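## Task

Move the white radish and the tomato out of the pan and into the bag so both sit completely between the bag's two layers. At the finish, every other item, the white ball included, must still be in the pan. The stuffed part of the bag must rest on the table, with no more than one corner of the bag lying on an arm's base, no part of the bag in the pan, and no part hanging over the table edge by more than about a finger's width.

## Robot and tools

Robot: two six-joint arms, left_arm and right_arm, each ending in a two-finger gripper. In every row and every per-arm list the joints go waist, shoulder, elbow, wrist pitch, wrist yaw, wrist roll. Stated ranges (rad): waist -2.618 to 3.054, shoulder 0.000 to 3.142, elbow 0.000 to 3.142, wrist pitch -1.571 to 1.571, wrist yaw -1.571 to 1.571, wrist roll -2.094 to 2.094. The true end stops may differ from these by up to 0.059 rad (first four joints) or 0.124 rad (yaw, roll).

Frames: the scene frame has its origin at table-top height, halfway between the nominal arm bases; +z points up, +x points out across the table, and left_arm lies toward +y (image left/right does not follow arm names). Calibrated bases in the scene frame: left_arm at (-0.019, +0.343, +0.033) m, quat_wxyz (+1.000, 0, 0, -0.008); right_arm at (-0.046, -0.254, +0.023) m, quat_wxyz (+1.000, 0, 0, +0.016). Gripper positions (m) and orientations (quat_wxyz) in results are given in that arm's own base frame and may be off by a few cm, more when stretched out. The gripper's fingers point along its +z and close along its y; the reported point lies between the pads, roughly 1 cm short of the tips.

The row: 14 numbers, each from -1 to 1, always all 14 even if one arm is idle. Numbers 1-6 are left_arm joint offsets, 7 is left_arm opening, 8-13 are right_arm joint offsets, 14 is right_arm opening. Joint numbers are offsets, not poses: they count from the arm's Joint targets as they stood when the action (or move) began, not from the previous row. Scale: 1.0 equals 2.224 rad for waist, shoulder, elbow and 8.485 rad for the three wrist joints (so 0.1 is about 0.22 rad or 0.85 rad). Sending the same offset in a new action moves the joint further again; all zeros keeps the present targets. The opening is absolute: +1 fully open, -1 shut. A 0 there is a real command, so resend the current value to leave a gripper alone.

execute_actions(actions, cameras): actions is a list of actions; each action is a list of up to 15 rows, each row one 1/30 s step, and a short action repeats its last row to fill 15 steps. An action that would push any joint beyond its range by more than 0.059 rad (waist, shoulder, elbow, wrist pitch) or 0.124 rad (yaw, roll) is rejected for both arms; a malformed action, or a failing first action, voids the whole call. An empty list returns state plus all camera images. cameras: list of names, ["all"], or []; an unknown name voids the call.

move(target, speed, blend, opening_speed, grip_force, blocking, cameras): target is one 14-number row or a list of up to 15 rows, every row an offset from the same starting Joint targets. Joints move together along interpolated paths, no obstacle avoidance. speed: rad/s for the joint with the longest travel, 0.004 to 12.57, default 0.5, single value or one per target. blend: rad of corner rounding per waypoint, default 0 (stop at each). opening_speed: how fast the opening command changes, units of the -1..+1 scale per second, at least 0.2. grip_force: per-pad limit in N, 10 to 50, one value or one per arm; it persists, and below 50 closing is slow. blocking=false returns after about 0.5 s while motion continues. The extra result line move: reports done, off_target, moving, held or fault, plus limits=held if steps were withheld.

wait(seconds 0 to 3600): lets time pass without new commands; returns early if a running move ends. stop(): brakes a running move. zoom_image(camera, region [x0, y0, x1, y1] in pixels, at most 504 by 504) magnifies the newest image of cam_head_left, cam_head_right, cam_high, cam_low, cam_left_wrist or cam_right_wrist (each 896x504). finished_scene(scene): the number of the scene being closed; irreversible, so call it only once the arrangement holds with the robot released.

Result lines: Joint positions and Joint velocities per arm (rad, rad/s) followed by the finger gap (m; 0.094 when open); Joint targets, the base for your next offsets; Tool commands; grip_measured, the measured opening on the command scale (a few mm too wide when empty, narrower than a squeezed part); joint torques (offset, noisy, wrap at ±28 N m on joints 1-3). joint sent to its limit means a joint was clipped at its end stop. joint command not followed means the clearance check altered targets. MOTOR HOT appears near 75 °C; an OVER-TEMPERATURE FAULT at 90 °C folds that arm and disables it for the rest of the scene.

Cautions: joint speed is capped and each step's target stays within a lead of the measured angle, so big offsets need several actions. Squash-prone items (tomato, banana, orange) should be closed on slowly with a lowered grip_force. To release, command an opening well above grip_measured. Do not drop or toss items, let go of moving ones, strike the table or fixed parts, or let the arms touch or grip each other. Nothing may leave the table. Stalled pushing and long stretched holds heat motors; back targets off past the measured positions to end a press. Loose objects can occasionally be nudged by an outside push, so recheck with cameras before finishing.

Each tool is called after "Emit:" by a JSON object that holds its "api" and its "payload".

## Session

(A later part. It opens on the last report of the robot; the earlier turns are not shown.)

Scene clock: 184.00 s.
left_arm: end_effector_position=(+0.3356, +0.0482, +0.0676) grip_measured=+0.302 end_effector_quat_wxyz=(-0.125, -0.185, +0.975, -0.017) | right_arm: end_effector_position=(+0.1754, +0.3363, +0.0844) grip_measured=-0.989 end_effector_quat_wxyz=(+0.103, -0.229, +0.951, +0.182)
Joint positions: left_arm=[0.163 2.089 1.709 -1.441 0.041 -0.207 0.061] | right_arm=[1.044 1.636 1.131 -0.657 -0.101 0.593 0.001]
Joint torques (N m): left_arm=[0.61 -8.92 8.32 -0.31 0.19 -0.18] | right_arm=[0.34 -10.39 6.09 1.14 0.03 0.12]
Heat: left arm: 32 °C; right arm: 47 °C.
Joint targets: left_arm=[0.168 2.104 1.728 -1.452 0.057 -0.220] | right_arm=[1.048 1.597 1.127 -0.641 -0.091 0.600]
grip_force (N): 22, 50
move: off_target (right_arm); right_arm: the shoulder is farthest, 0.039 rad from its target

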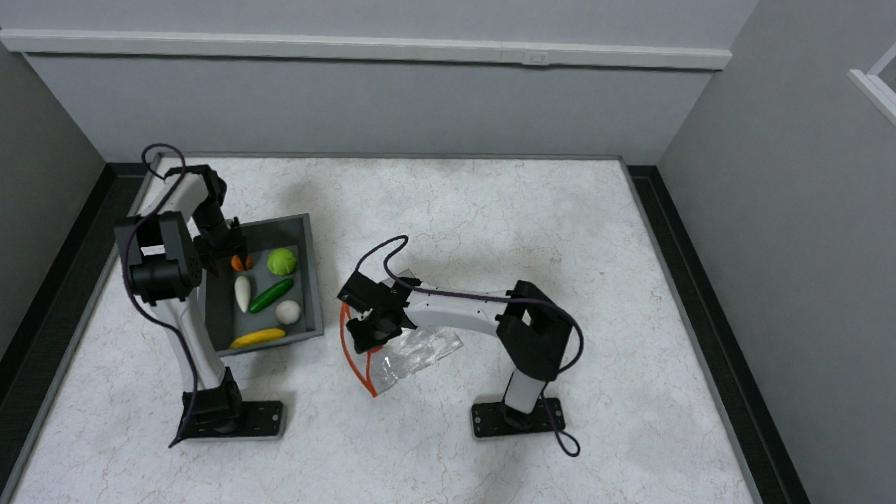

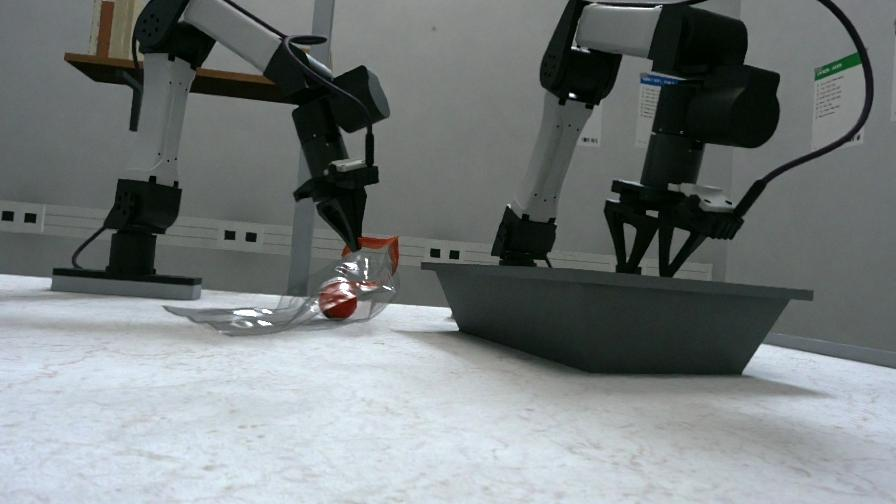

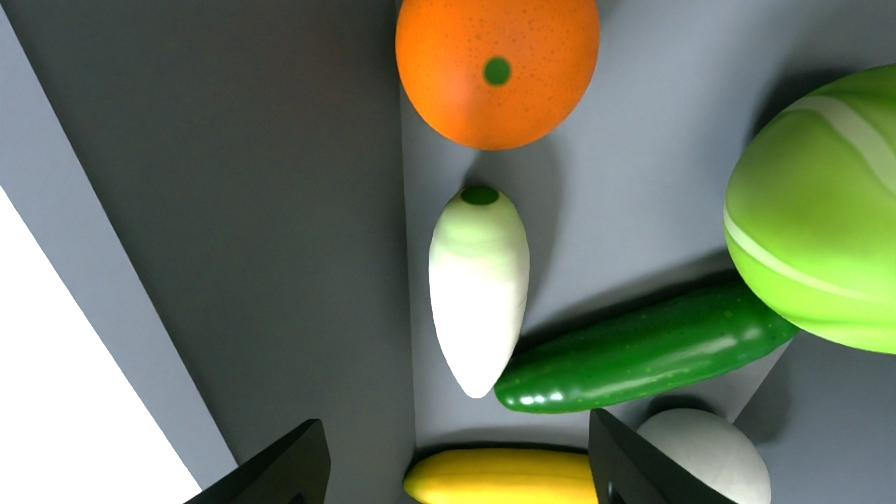

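Emit:
{"api": "move", "payload": {"target": [[-0.00567,0.0604,-0.03633,0.0256,0.0004,0.0012,0.15,0,0,0,0,0,0,-1],[-0.00567,0.0604,-0.03633,0.0256,0.0004,0.0012,-0.6,0,0,0,0,0,0,-1]], "speed": 0.2, "opening_speed": 1.2, "cameras": ["cam_left_wrist","cam_right_wrist","cam_head_right"]}}

Scene clock: 190.07 s.
left_arm: end_effector_position=(+0.3563, +0.0508, +0.0033) grip_measured=-0.571 end_effector_quat_wxyz=(-0.120, -0.186, +0.975, -0.020) | right_arm: end_effector_position=(+0.1754, +0.3364, +0.0844) grip_measured=-0.989 end_effector_quat_wxyz=(+0.103, -0.229, +0.951, +0.182)
Joint positions: left_arm=[0.163 2.219 1.657 -1.248 0.045 -0.207 0.02] | right_arm=[1.044 1.636 1.131 -0.657 -0.101 0.593 0.001]
Joint torques (N m): left_arm=[-0.42 -9.4 5.2 -0.02 0.16 -0.07] | right_arm=[0.5 -10.4 6.12 1.14 0.05 0.11]
Heat: left arm: 33 °C; right arm: 47 °C.
Joint targets: left_arm=[0.156 2.238 1.648 -1.235 0.061 -0.210] | right_arm=[1.048 1.597 1.127 -0.641 -0.091 0.600]
grip_force (N): 22, 50
move: done
Images, in order (width x height): cam_head_right 896x504, cam_left_wrist 896x504, cam_right_wrist 896x504.

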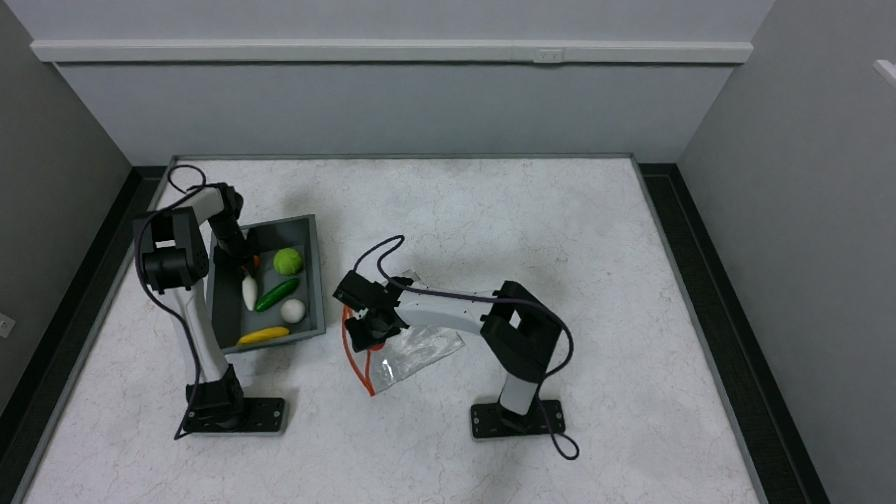

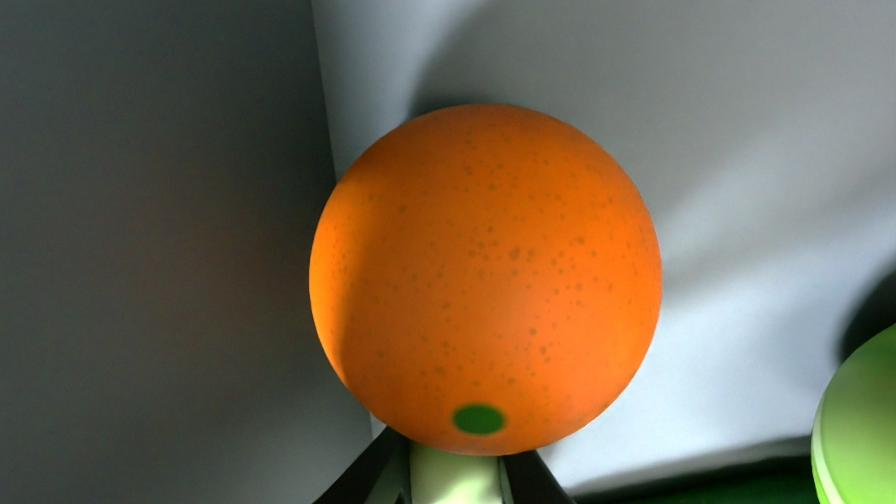

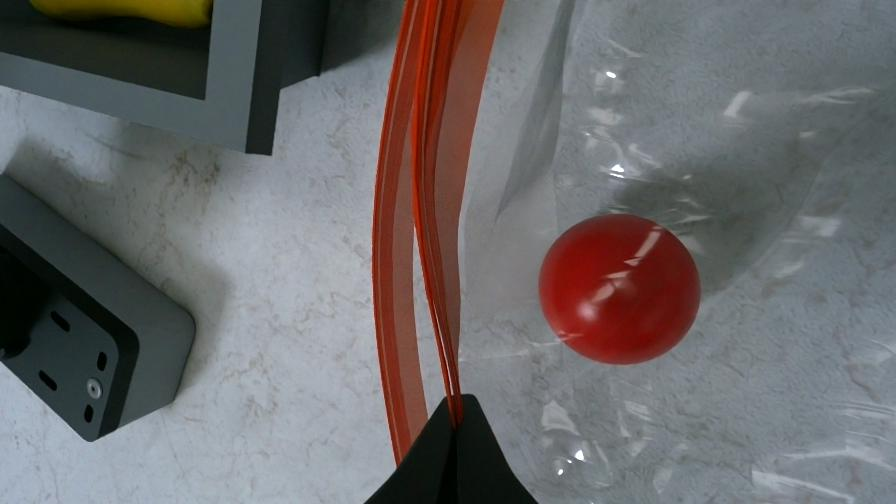

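Emit:
{"api": "move", "payload": {"target": [[0,0,0,0,0,0,0.15,0,0,0,0,0,0,-1],[-0.0089,-0.0387,-0.0685,0.00786,0.0005,-0.0024,0.15,0,0,0,0,0,0,-1],[-0.0089,-0.0387,-0.0685,0.00786,0.0005,-0.0024,-0.5,0,0,0,0,0,0,-1]], "speed": 0.3, "opening_speed": 1.5, "grip_force": [30, 50], "cameras": ["cam_left_wrist"]}}

Scene clock: 194.07 s.
left_arm: end_effector_position=(+0.3282, +0.0371, -0.0137) grip_measured=-0.316 end_effector_quat_wxyz=(-0.144, -0.180, +0.973, -0.022) | right_arm: end_effector_position=(+0.1754, +0.3364, +0.0844) grip_measured=-0.989 end_effector_quat_wxyz=(+0.103, -0.229, +0.951, +0.182)
Joint positions: left_arm=[0.141 2.181 1.508 -1.184 0.054 -0.217 0.032] | right_arm=[1.044 1.636 1.131 -0.657 -0.101 0.593 0.001]
Joint torques (N m): left_arm=[-0.2 -12.56 4.52 -0.11 0.12 -0.16] | right_arm=[0.5 -10.4 6.11 1.15 0.05 0.11]
Heat: left arm: 34 °C; right arm: 47 °C.
Joint targets: left_arm=[0.136 2.152 1.495 -1.168 0.065 -0.230] | right_arm=[1.048 1.597 1.127 -0.641 -0.091 0.600]
grip_force (N): 30, 50
move: done

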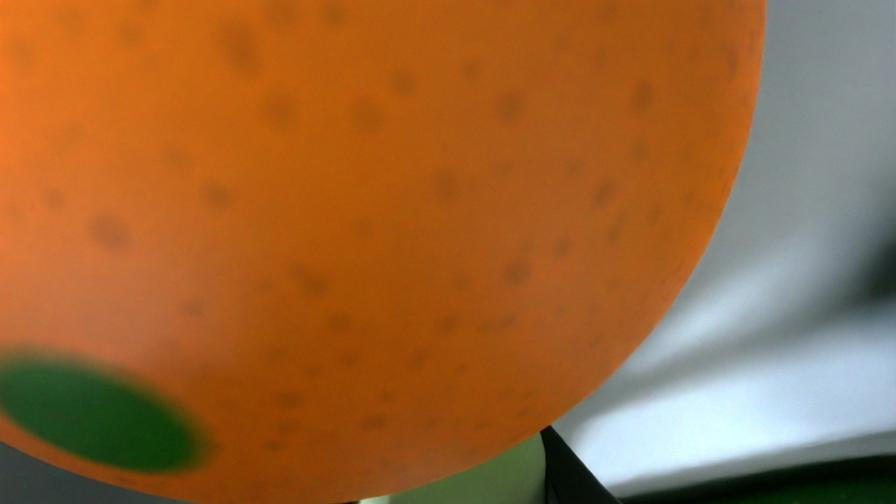

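Emit:
{"api": "move", "payload": {"target": [[0,-0.0316,0.0594,-0.0238,0,0,-0.5,0,0,0,0,0,0,-1],[0,-0.0891,0.1206,-0.0426,0,0,-0.5,0,0,0,0,0,0,-1]], "speed": 0.25, "blend": [0.05,0], "cameras": ["cam_left_wrist","cam_low","cam_right_wrist"]}}

Emit:
{"api": "zoom_image", "payload": {"camera": "cam_low", "region": [140, 180, 480, 380]}}

Scene clock: 196.97 s.
left_arm: end_effector_position=(+0.3310, +0.0375, +0.1157) grip_measured=-0.321 end_effector_quat_wxyz=(-0.088, -0.180, +0.979, -0.024) | right_arm: end_effector_position=(+0.1754, +0.3364, +0.0844) grip_measured=-0.989 end_effector_quat_wxyz=(+0.103, -0.229, +0.951, +0.182)
Joint positions: left_arm=[0.141 1.975 1.748 -1.519 0.054 -0.218 0.032] | right_arm=[1.044 1.636 1.131 -0.657 -0.101 0.593 0.001]
Joint torques (N m): left_arm=[-0.23 -10.91 8.14 -0.11 0.11 -0.15] | right_arm=[0.5 -10.39 6.12 1.15 0.05 0.1]
Heat: left arm: 35 °C; right arm: 47 °C.
Joint targets: left_arm=[0.136 1.954 1.763 -1.530 0.065 -0.230] | right_arm=[1.048 1.597 1.127 -0.641 -0.091 0.600]
grip_force (N): 30, 50
move: done
Images, in order (width x height): cam_low 896x504, cam_left_wrist 896x504, cam_right_wrist 896x504.

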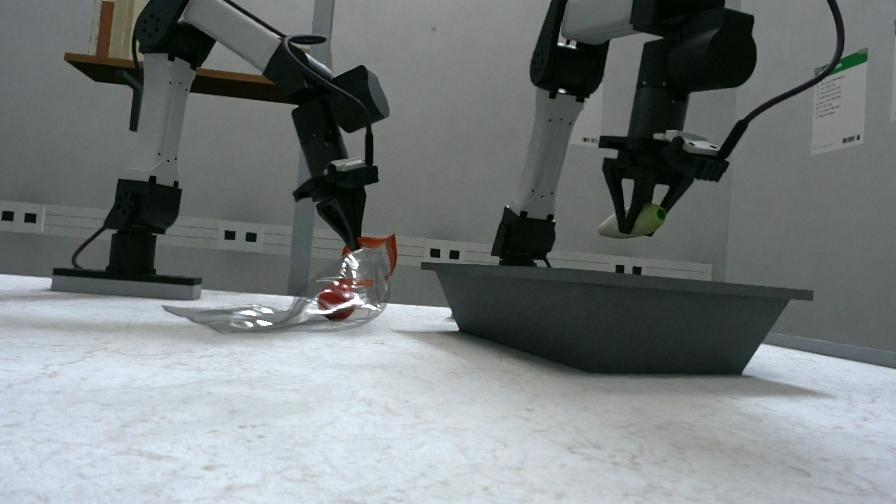

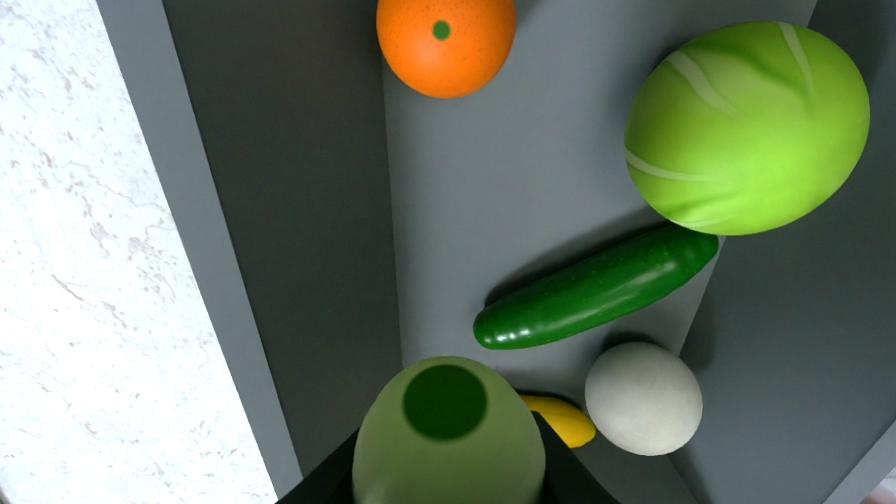

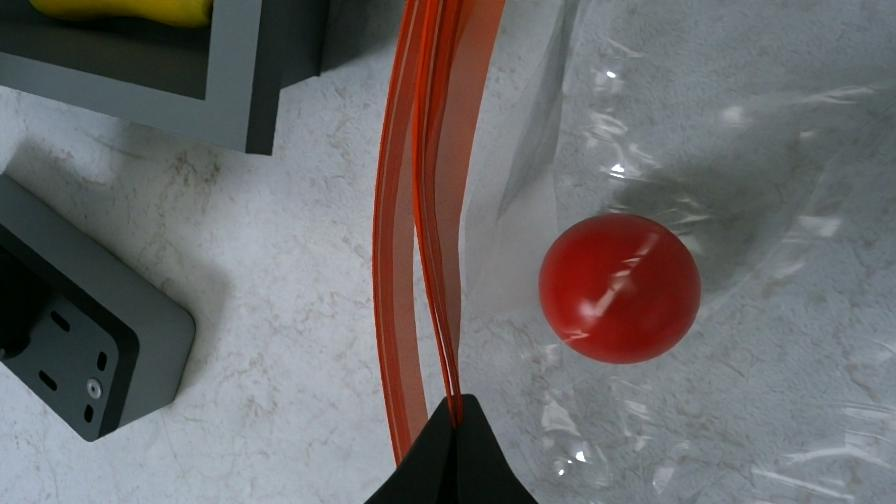

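Scaled by 1.482 from the camera's image (finer frame: 1280x720).

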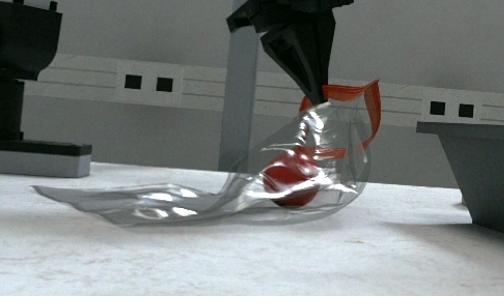

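Emit:
{"api": "execute_actions", "payload": {"actions": [], "cameras": ["cam_head_left","cam_high"]}}

Emit:
{"api": "zoom_image", "payload": {"camera": "cam_head_left", "region": [300, 260, 480, 410]}}

Emit:
{"api": "zoom_image", "payload": {"camera": "cam_high", "region": [300, 200, 600, 400]}}

Scene clock: 197.53 s.
left_arm: end_effector_position=(+0.3309, +0.0375, +0.1157) grip_measured=-0.321 end_effector_quat_wxyz=(-0.088, -0.180, +0.979, -0.024) | right_arm: end_effector_position=(+0.1754, +0.3364, +0.0844) grip_measured=-0.989 end_effector_quat_wxyz=(+0.103, -0.229, +0.951, +0.182)
Joint positions: left_arm=[0.141 1.975 1.748 -1.519 0.054 -0.218 0.032] | right_arm=[1.044 1.636 1.131 -0.657 -0.101 0.593 0.001]
Joint velocities: within noise
Joint torques (N m): left_arm=[-0.18 -11.06 8.12 -0.12 0.11 -0.15] | right_arm=[0.46 -10.37 6.11 1.14 0.05 0.1]
Heat: left arm: 35 °C; right arm: 47 °C.
Joint targets: left_arm=[0.136 1.954 1.763 -1.530 0.065 -0.230] | right_arm=[1.048 1.597 1.127 -0.641 -0.091 0.600]
Tool commands: left_gripper/opening=-0.5 right_gripper/opening=-1.0
grip_force (N): 30, 50
Images, in order (width x height): cam_head_left 896x504, cam_high 896x504.

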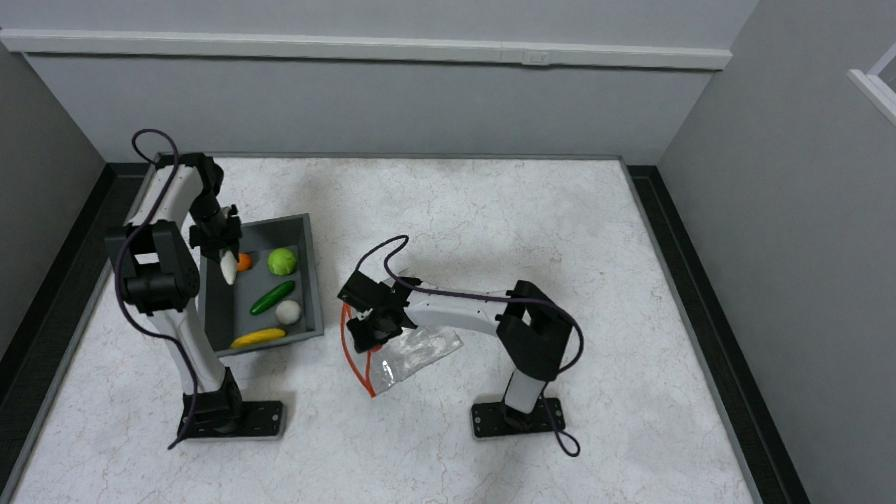

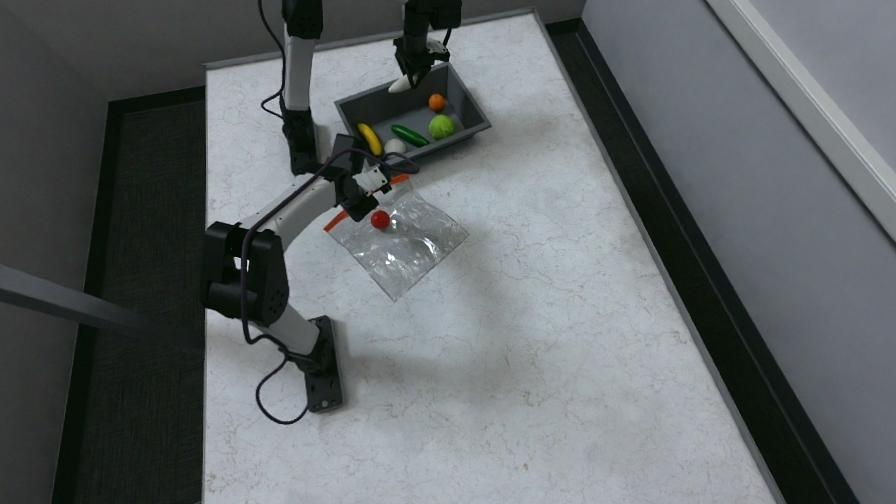

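Scaled by 2.800 from the camera's image (finer frame: 1280x720).

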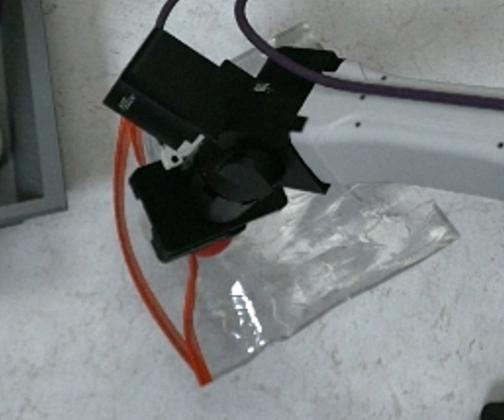

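Scaled by 1.680 from the camera's image (finer frame: 1280x720).

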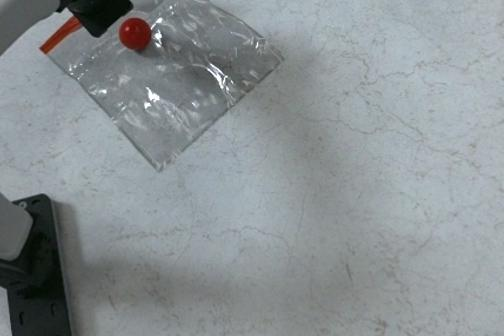

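Emit:
{"api": "move", "payload": {"target": [[0,0.0575,-0.0611,0.01885,0,0,-0.5,0,0,0,0,0,0,-1],[0,0.0868,-0.1205,0.0427,0,0,-0.5,0,0,0,0,0,0,-1],[0,0.0868,-0.1205,0.0427,0,0,0.2,0,0,0,0,0,0,-1],[-0.0389,-0.1304,-0.4098,0.1127,-0.0145,-0.0106,0.2,0,0,0,0,0,0,-1],[-0.0389,-0.1304,-0.4098,0.1127,-0.0145,-0.0106,-0.5,0,0,0,0,0,0,-1],[-0.0389,-0.1943,-0.2384,0.04866,-0.0145,-0.0106,-0.5,0,0,0,0,0,0,-1]], "speed": [0.35,0.3,0.3,0.6,0.3,0.4], "blend": [0.05,0,0,0,0,0], "opening_speed": 1.5, "cameras": ["cam_left_wrist","cam_low"]}}

Scene clock: 209.60 s.
left_arm: end_effector_position=(+0.2972, +0.0241, +0.1109) grip_measured=-0.498 end_effector_quat_wxyz=(+0.073, -0.182, +0.981, +0.012) | right_arm: end_effector_position=(+0.1754, +0.3364, +0.0844) grip_measured=-0.989 end_effector_quat_wxyz=(+0.103, -0.229, +0.951, +0.182)
Joint positions: left_arm=[0.056 1.539 1.215 -1.104 -0.043 -0.308 0.024] | right_arm=[1.044 1.636 1.131 -0.657 -0.101 0.593 0.001]
Joint torques (N m): left_arm=[-0.29 -7.45 9.1 0.61 -0.19 -0.16] | right_arm=[0.47 -10.39 6.09 1.14 0.05 0.1]
Heat: left arm: 35 °C; right arm: 47 °C.
Joint targets: left_arm=[0.049 1.522 1.233 -1.117 -0.058 -0.320] | right_arm=[1.048 1.597 1.127 -0.641 -0.091 0.600]
grip_force (N): 30, 50
move: done
Images, in order (width x height): cam_low 896x504, cam_left_wrist 896x504.

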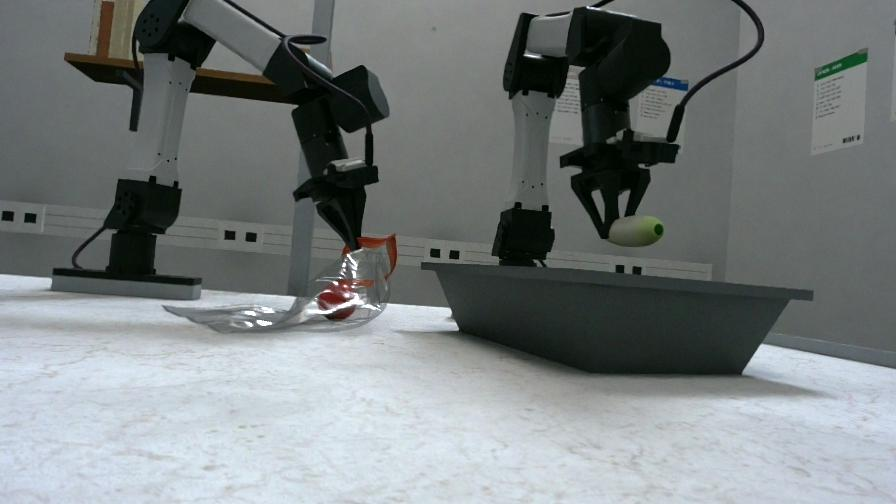

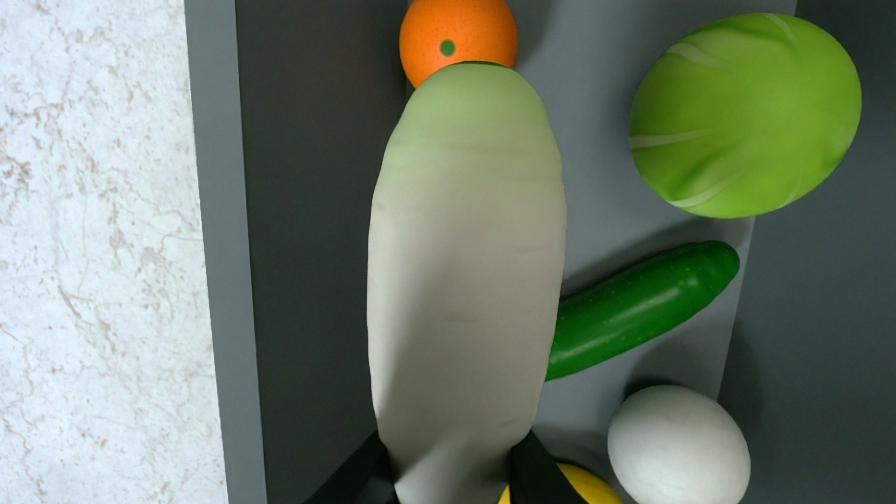

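Emit:
{"api": "move", "payload": {"target": [[-0.4329,-0.1302,-0.081,-0.0245,0.0094,0.0771,-0.5,0,0,0,0,0,0,-1],[-0.4329,-0.1095,-0.2258,0.0189,0.0094,0.0771,-0.5,0,0,0,0,0,0,-1]], "speed": [0.6,0.3], "blend": [0.08,0], "cameras": ["cam_left_wrist","cam_low","cam_head_left","cam_right_wrist"]}}

Emit:
{"api": "zoom_image", "payload": {"camera": "cam_low", "region": [220, 180, 500, 360]}}

Emit:
{"api": "zoom_image", "payload": {"camera": "cam_head_left", "region": [260, 260, 440, 410]}}

Scene clock: 212.43 s.
left_arm: end_effector_position=(+0.1270, -0.1627, +0.1252) grip_measured=-0.497 end_effector_quat_wxyz=(+0.034, +0.564, +0.825, -0.013) | right_arm: end_effector_position=(+0.1754, +0.3364, +0.0844) grip_measured=-0.989 end_effector_quat_wxyz=(+0.103, -0.229, +0.951, +0.182)
Joint positions: left_arm=[-0.904 1.249 1.043 -1.293 0.005 0.296 0.024] | right_arm=[1.044 1.636 1.131 -0.657 -0.101 0.593 0.001]
Joint torques (N m): left_arm=[0.31 -3.26 7.32 0.58 0.01 -0.05] | right_arm=[0.49 -10.4 6.13 1.15 0.05 0.1]
Heat: left arm: 35 °C; right arm: 47 °C.
Joint targets: left_arm=[-0.902 1.249 1.045 -1.291 0.005 0.295] | right_arm=[1.048 1.597 1.127 -0.641 -0.091 0.600]
grip_force (N): 30, 50
move: held (left_arm; a check stopped the path); path passed 1 of 2 targets; limits=held; left_arm: the wrist pitch is farthest, 0.336 rad from its target
joint command not followed: on one or more control steps a check withheld the commanded joint targets of the left arm, and it was not sent them on those steps.
cause: the commanded joint targets, or the way to them, would bring a part of the robot too close to another arm (this arm's wrist (the part past the wrist pitch) and the right arm's wrist (the part past the wrist pitch), 5 mm apart when this arm was first held).
Images, in order (width x height): cam_head_left 896x504, cam_low 896x504, cam_left_wrist 896x504, cam_right_wrist 896x504.

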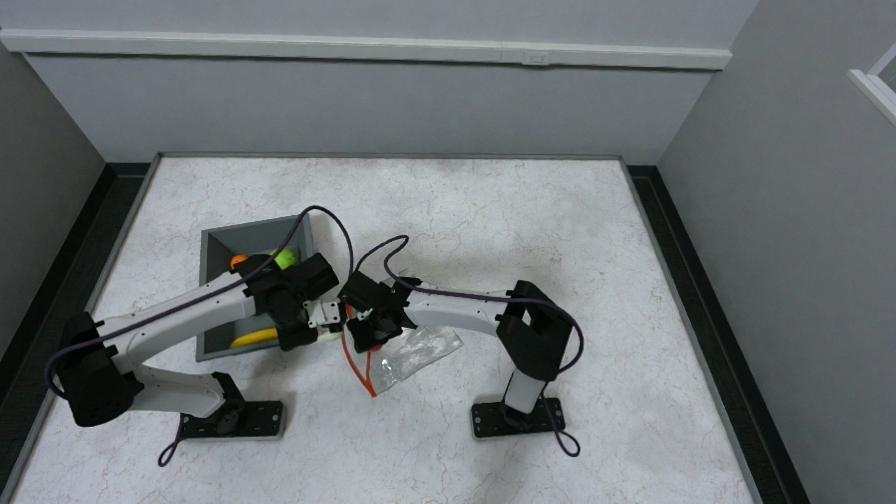

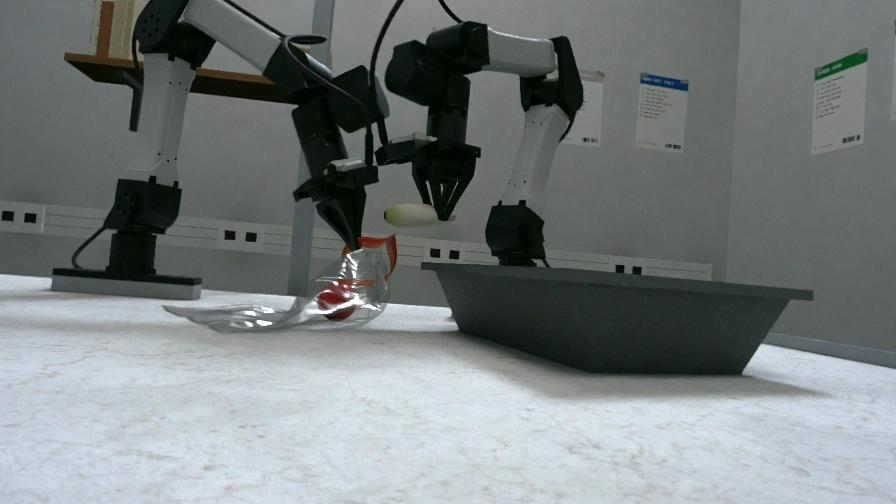

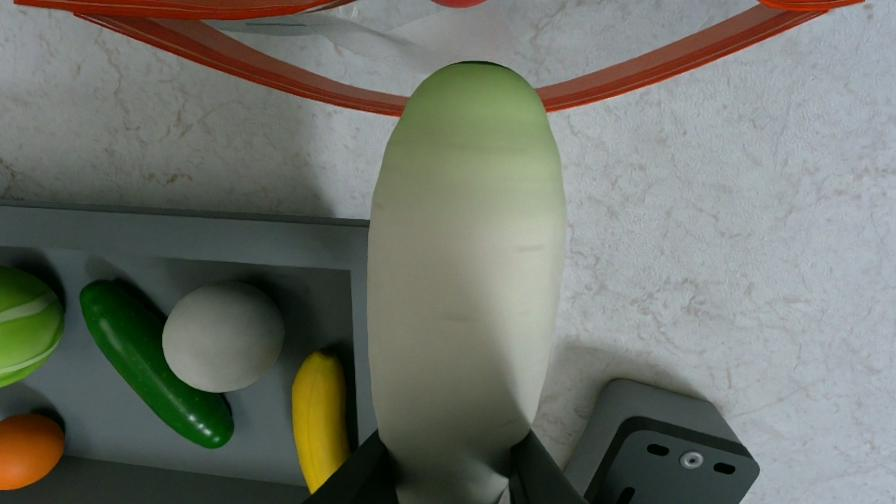

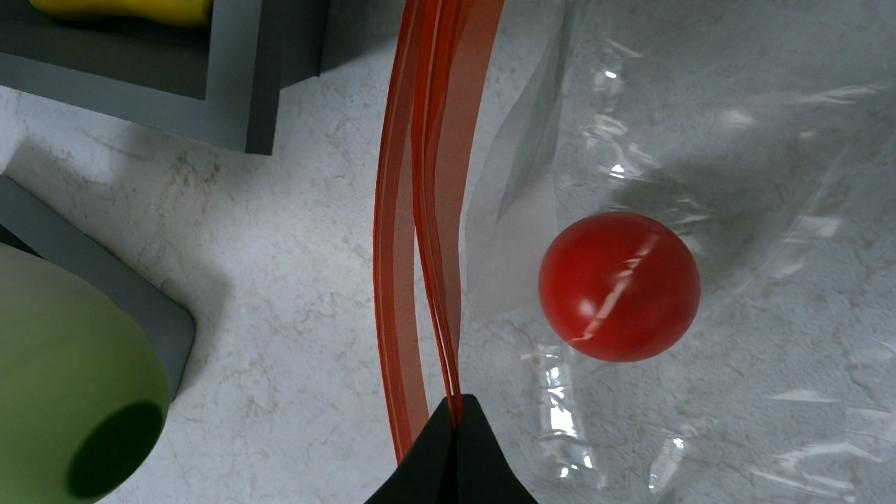

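Scaled by 1.800 from the camera's image (finer frame: 1280x720).

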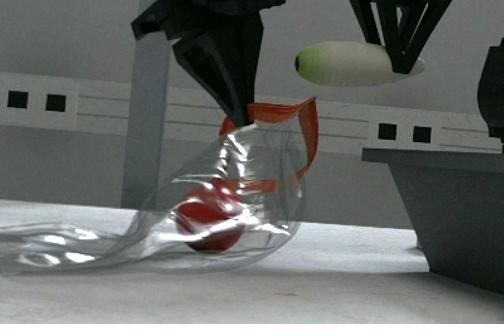

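Scaled by 2.800 from the camera's image (finer frame: 1280x720).

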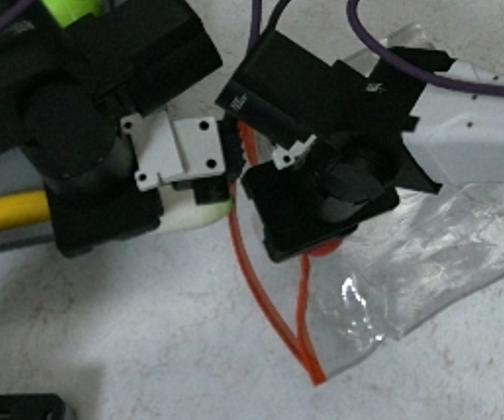

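Emit:
{"api": "move", "payload": {"target": [0,0,0,0,0,0,-0.5,-0.0986,-0.0387,-0.0388,-0.0078,-0.0268,-0.0118,-1], "speed": 0.2, "cameras": ["cam_left_wrist","cam_low","cam_head_left","cam_right_wrist"]}}

Emit:
{"api": "zoom_image", "payload": {"camera": "cam_low", "region": [220, 180, 500, 360]}}

Emit:
{"api": "zoom_image", "payload": {"camera": "cam_head_left", "region": [260, 260, 440, 410]}}

Scene clock: 215.47 s.
left_arm: end_effector_position=(+0.1271, -0.1628, +0.1252) grip_measured=-0.500 end_effector_quat_wxyz=(+0.034, +0.564, +0.825, -0.013) | right_arm: end_effector_position=(+0.1916, +0.2890, +0.0883) grip_measured=-0.989 end_effector_quat_wxyz=(+0.047, -0.185, +0.955, +0.229)
Joint positions: left_arm=[-0.904 1.249 1.043 -1.292 0.005 0.296 0.024] | right_arm=[0.833 1.546 1.045 -0.705 -0.306 0.508 0.001]
Joint torques (N m): left_arm=[0.32 -3.4 7.31 0.59 0.02 -0.04] | right_arm=[-0.38 -9.25 6.04 0.87 -0.25 -0.06]
Heat: left arm: 34 °C; right arm: 47 °C.
Joint targets: left_arm=[-0.902 1.249 1.045 -1.291 0.005 0.295] | right_arm=[0.829 1.511 1.041 -0.707 -0.318 0.500]
grip_force (N): 30, 50
move: done
Images, in order (width x height): cam_head_left 896x504, cam_low 896x504, cam_left_wrist 896x504, cam_right_wrist 896x504.

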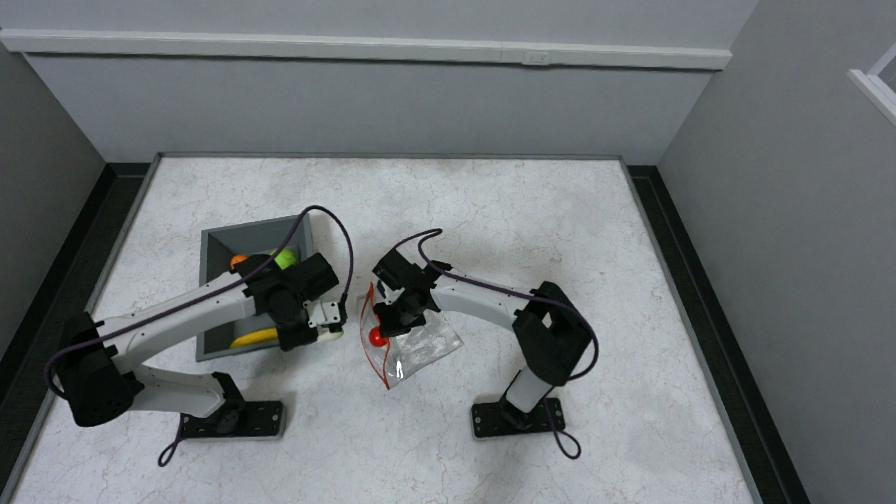

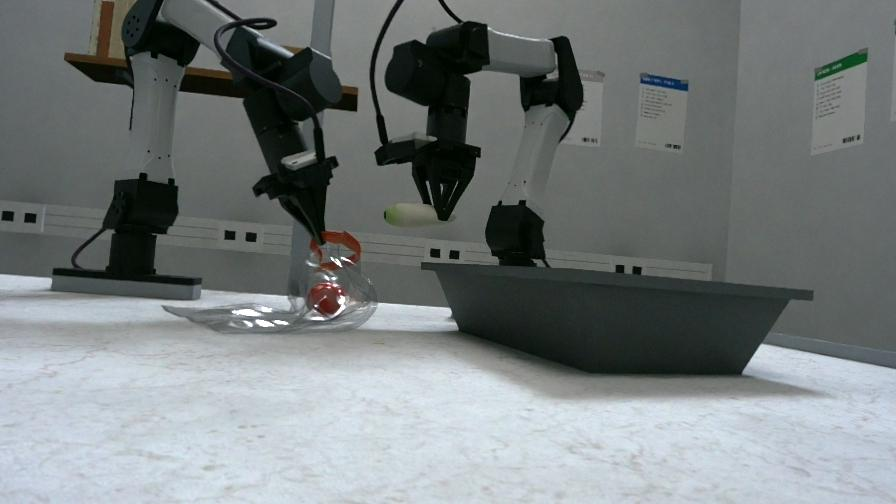

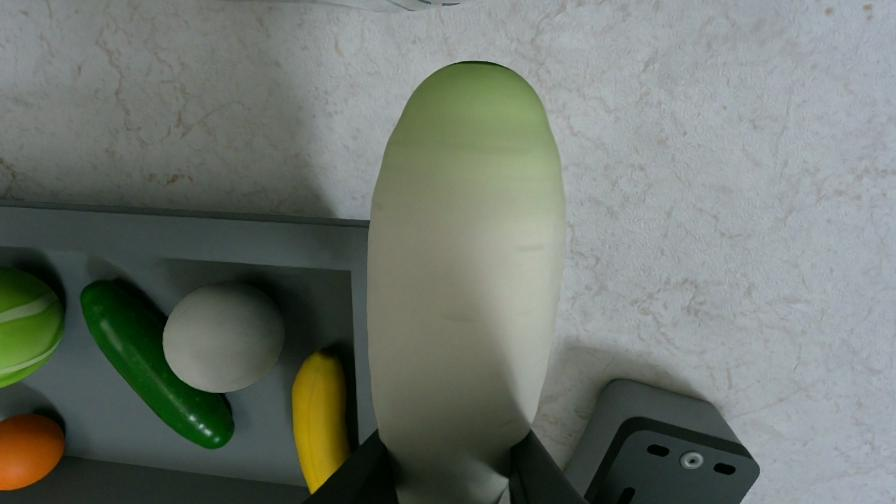

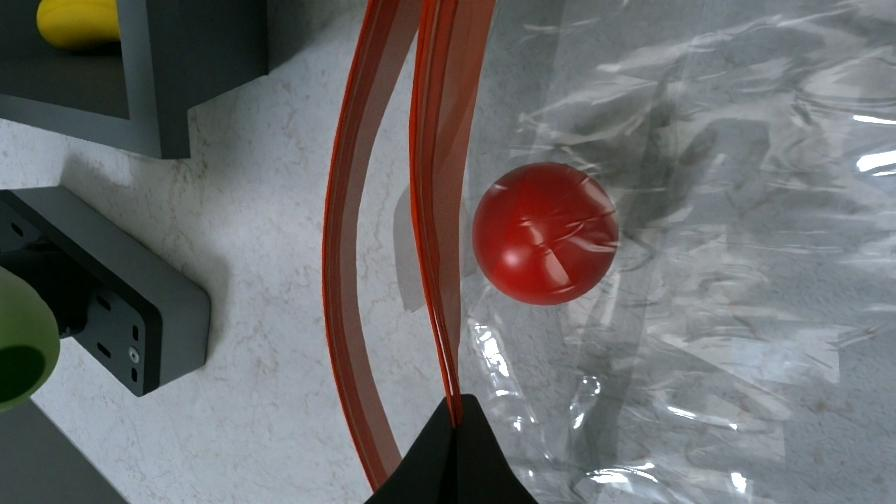

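Scaled by 1.800 from the camera's image (finer frame: 1280x720).

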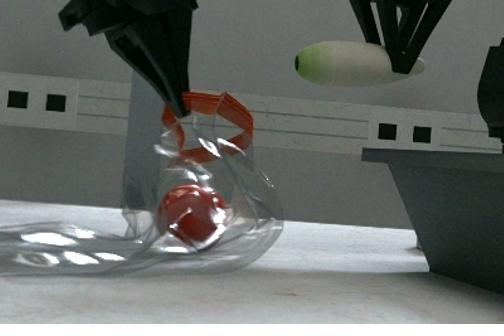

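Scaled by 2.800 from the camera's image (finer frame: 1280x720).

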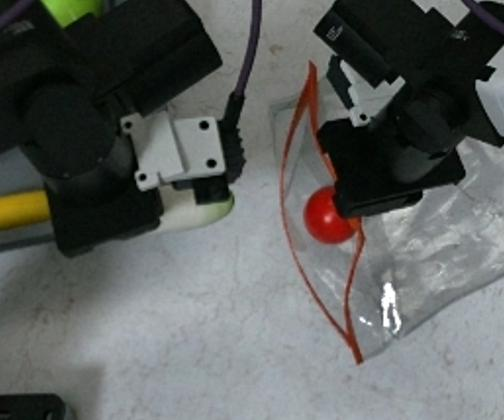

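Emit:
{"api": "move", "payload": {"target": [[0.0935,-0.0855,-0.0576,0.0311,0.0355,-0.1444,-0.5,0,0,0,0,0,0,-1],[-0.0432,0.0645,0.0092,0.0609,0.0202,-0.1785,-0.5,0,0,0,0,0,0,-1]], "speed": [1.0,0.4], "blend": [0.1,0], "cameras": ["cam_left_wrist","cam_low","cam_head_left"]}}

Emit:
{"api": "zoom_image", "payload": {"camera": "cam_low", "region": [220, 150, 500, 350]}}

Emit:
{"api": "zoom_image", "payload": {"camera": "cam_head_left", "region": [260, 260, 440, 410]}}

Scene clock: 221.97 s.
left_arm: end_effector_position=(+0.1501, -0.2924, +0.1262) grip_measured=-0.498 end_effector_quat_wxyz=(+0.016, -0.082, +0.968, -0.238) | right_arm: end_effector_position=(+0.1915, +0.2891, +0.0884) grip_measured=-0.989 end_effector_quat_wxyz=(+0.047, -0.185, +0.954, +0.229)
Joint positions: left_arm=[-0.995 1.383 1.041 -0.784 0.193 -1.207 0.024] | right_arm=[0.833 1.546 1.045 -0.705 -0.307 0.508 0.001]
Joint torques (N m): left_arm=[-0.09 -4.36 10.25 1.45 -0.1 -0.16] | right_arm=[-0.39 -9.24 6.02 0.89 -0.25 -0.07]
Heat: left arm: 33 °C; right arm: 46 °C.
Joint targets: left_arm=[-0.999 1.392 1.066 -0.775 0.176 -1.220] | right_arm=[0.829 1.511 1.041 -0.707 -0.318 0.499]
grip_force (N): 30, 50
move: done
Images, in order (width x height): cam_head_left 896x504, cam_low 896x504, cam_left_wrist 896x504.

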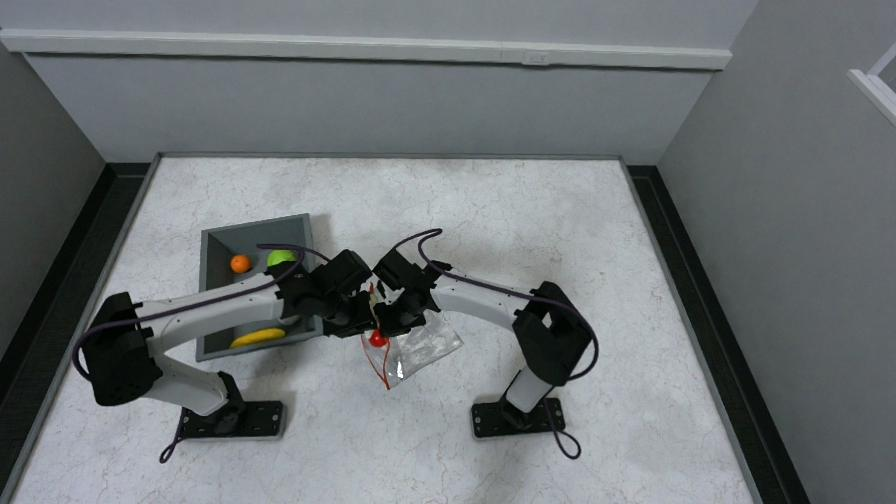

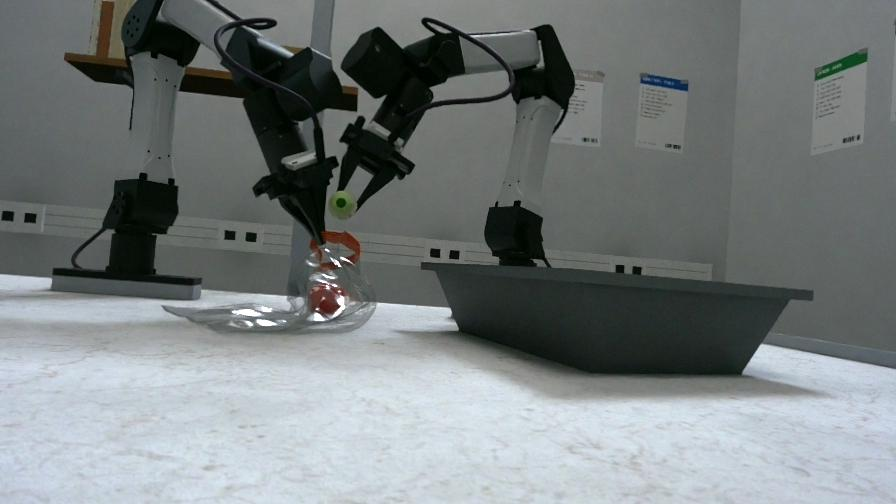

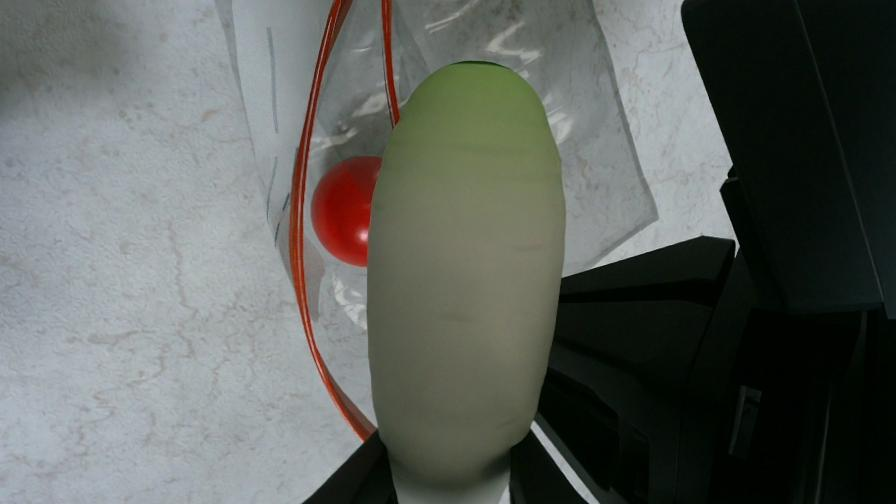

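Scaled by 1.800 from the camera's image (finer frame: 1280x720).

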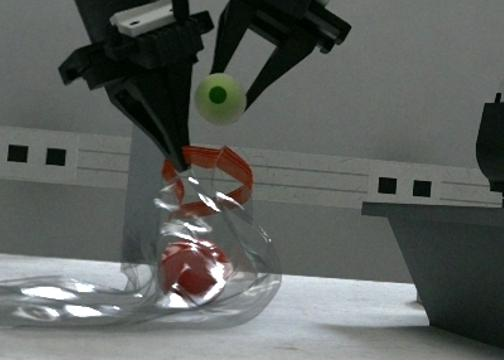

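Scaled by 2.800 from the camera's image (finer frame: 1280x720).

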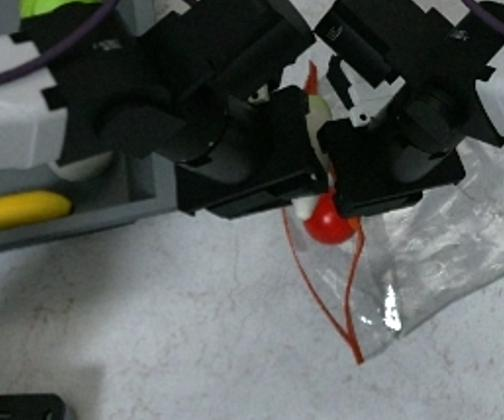

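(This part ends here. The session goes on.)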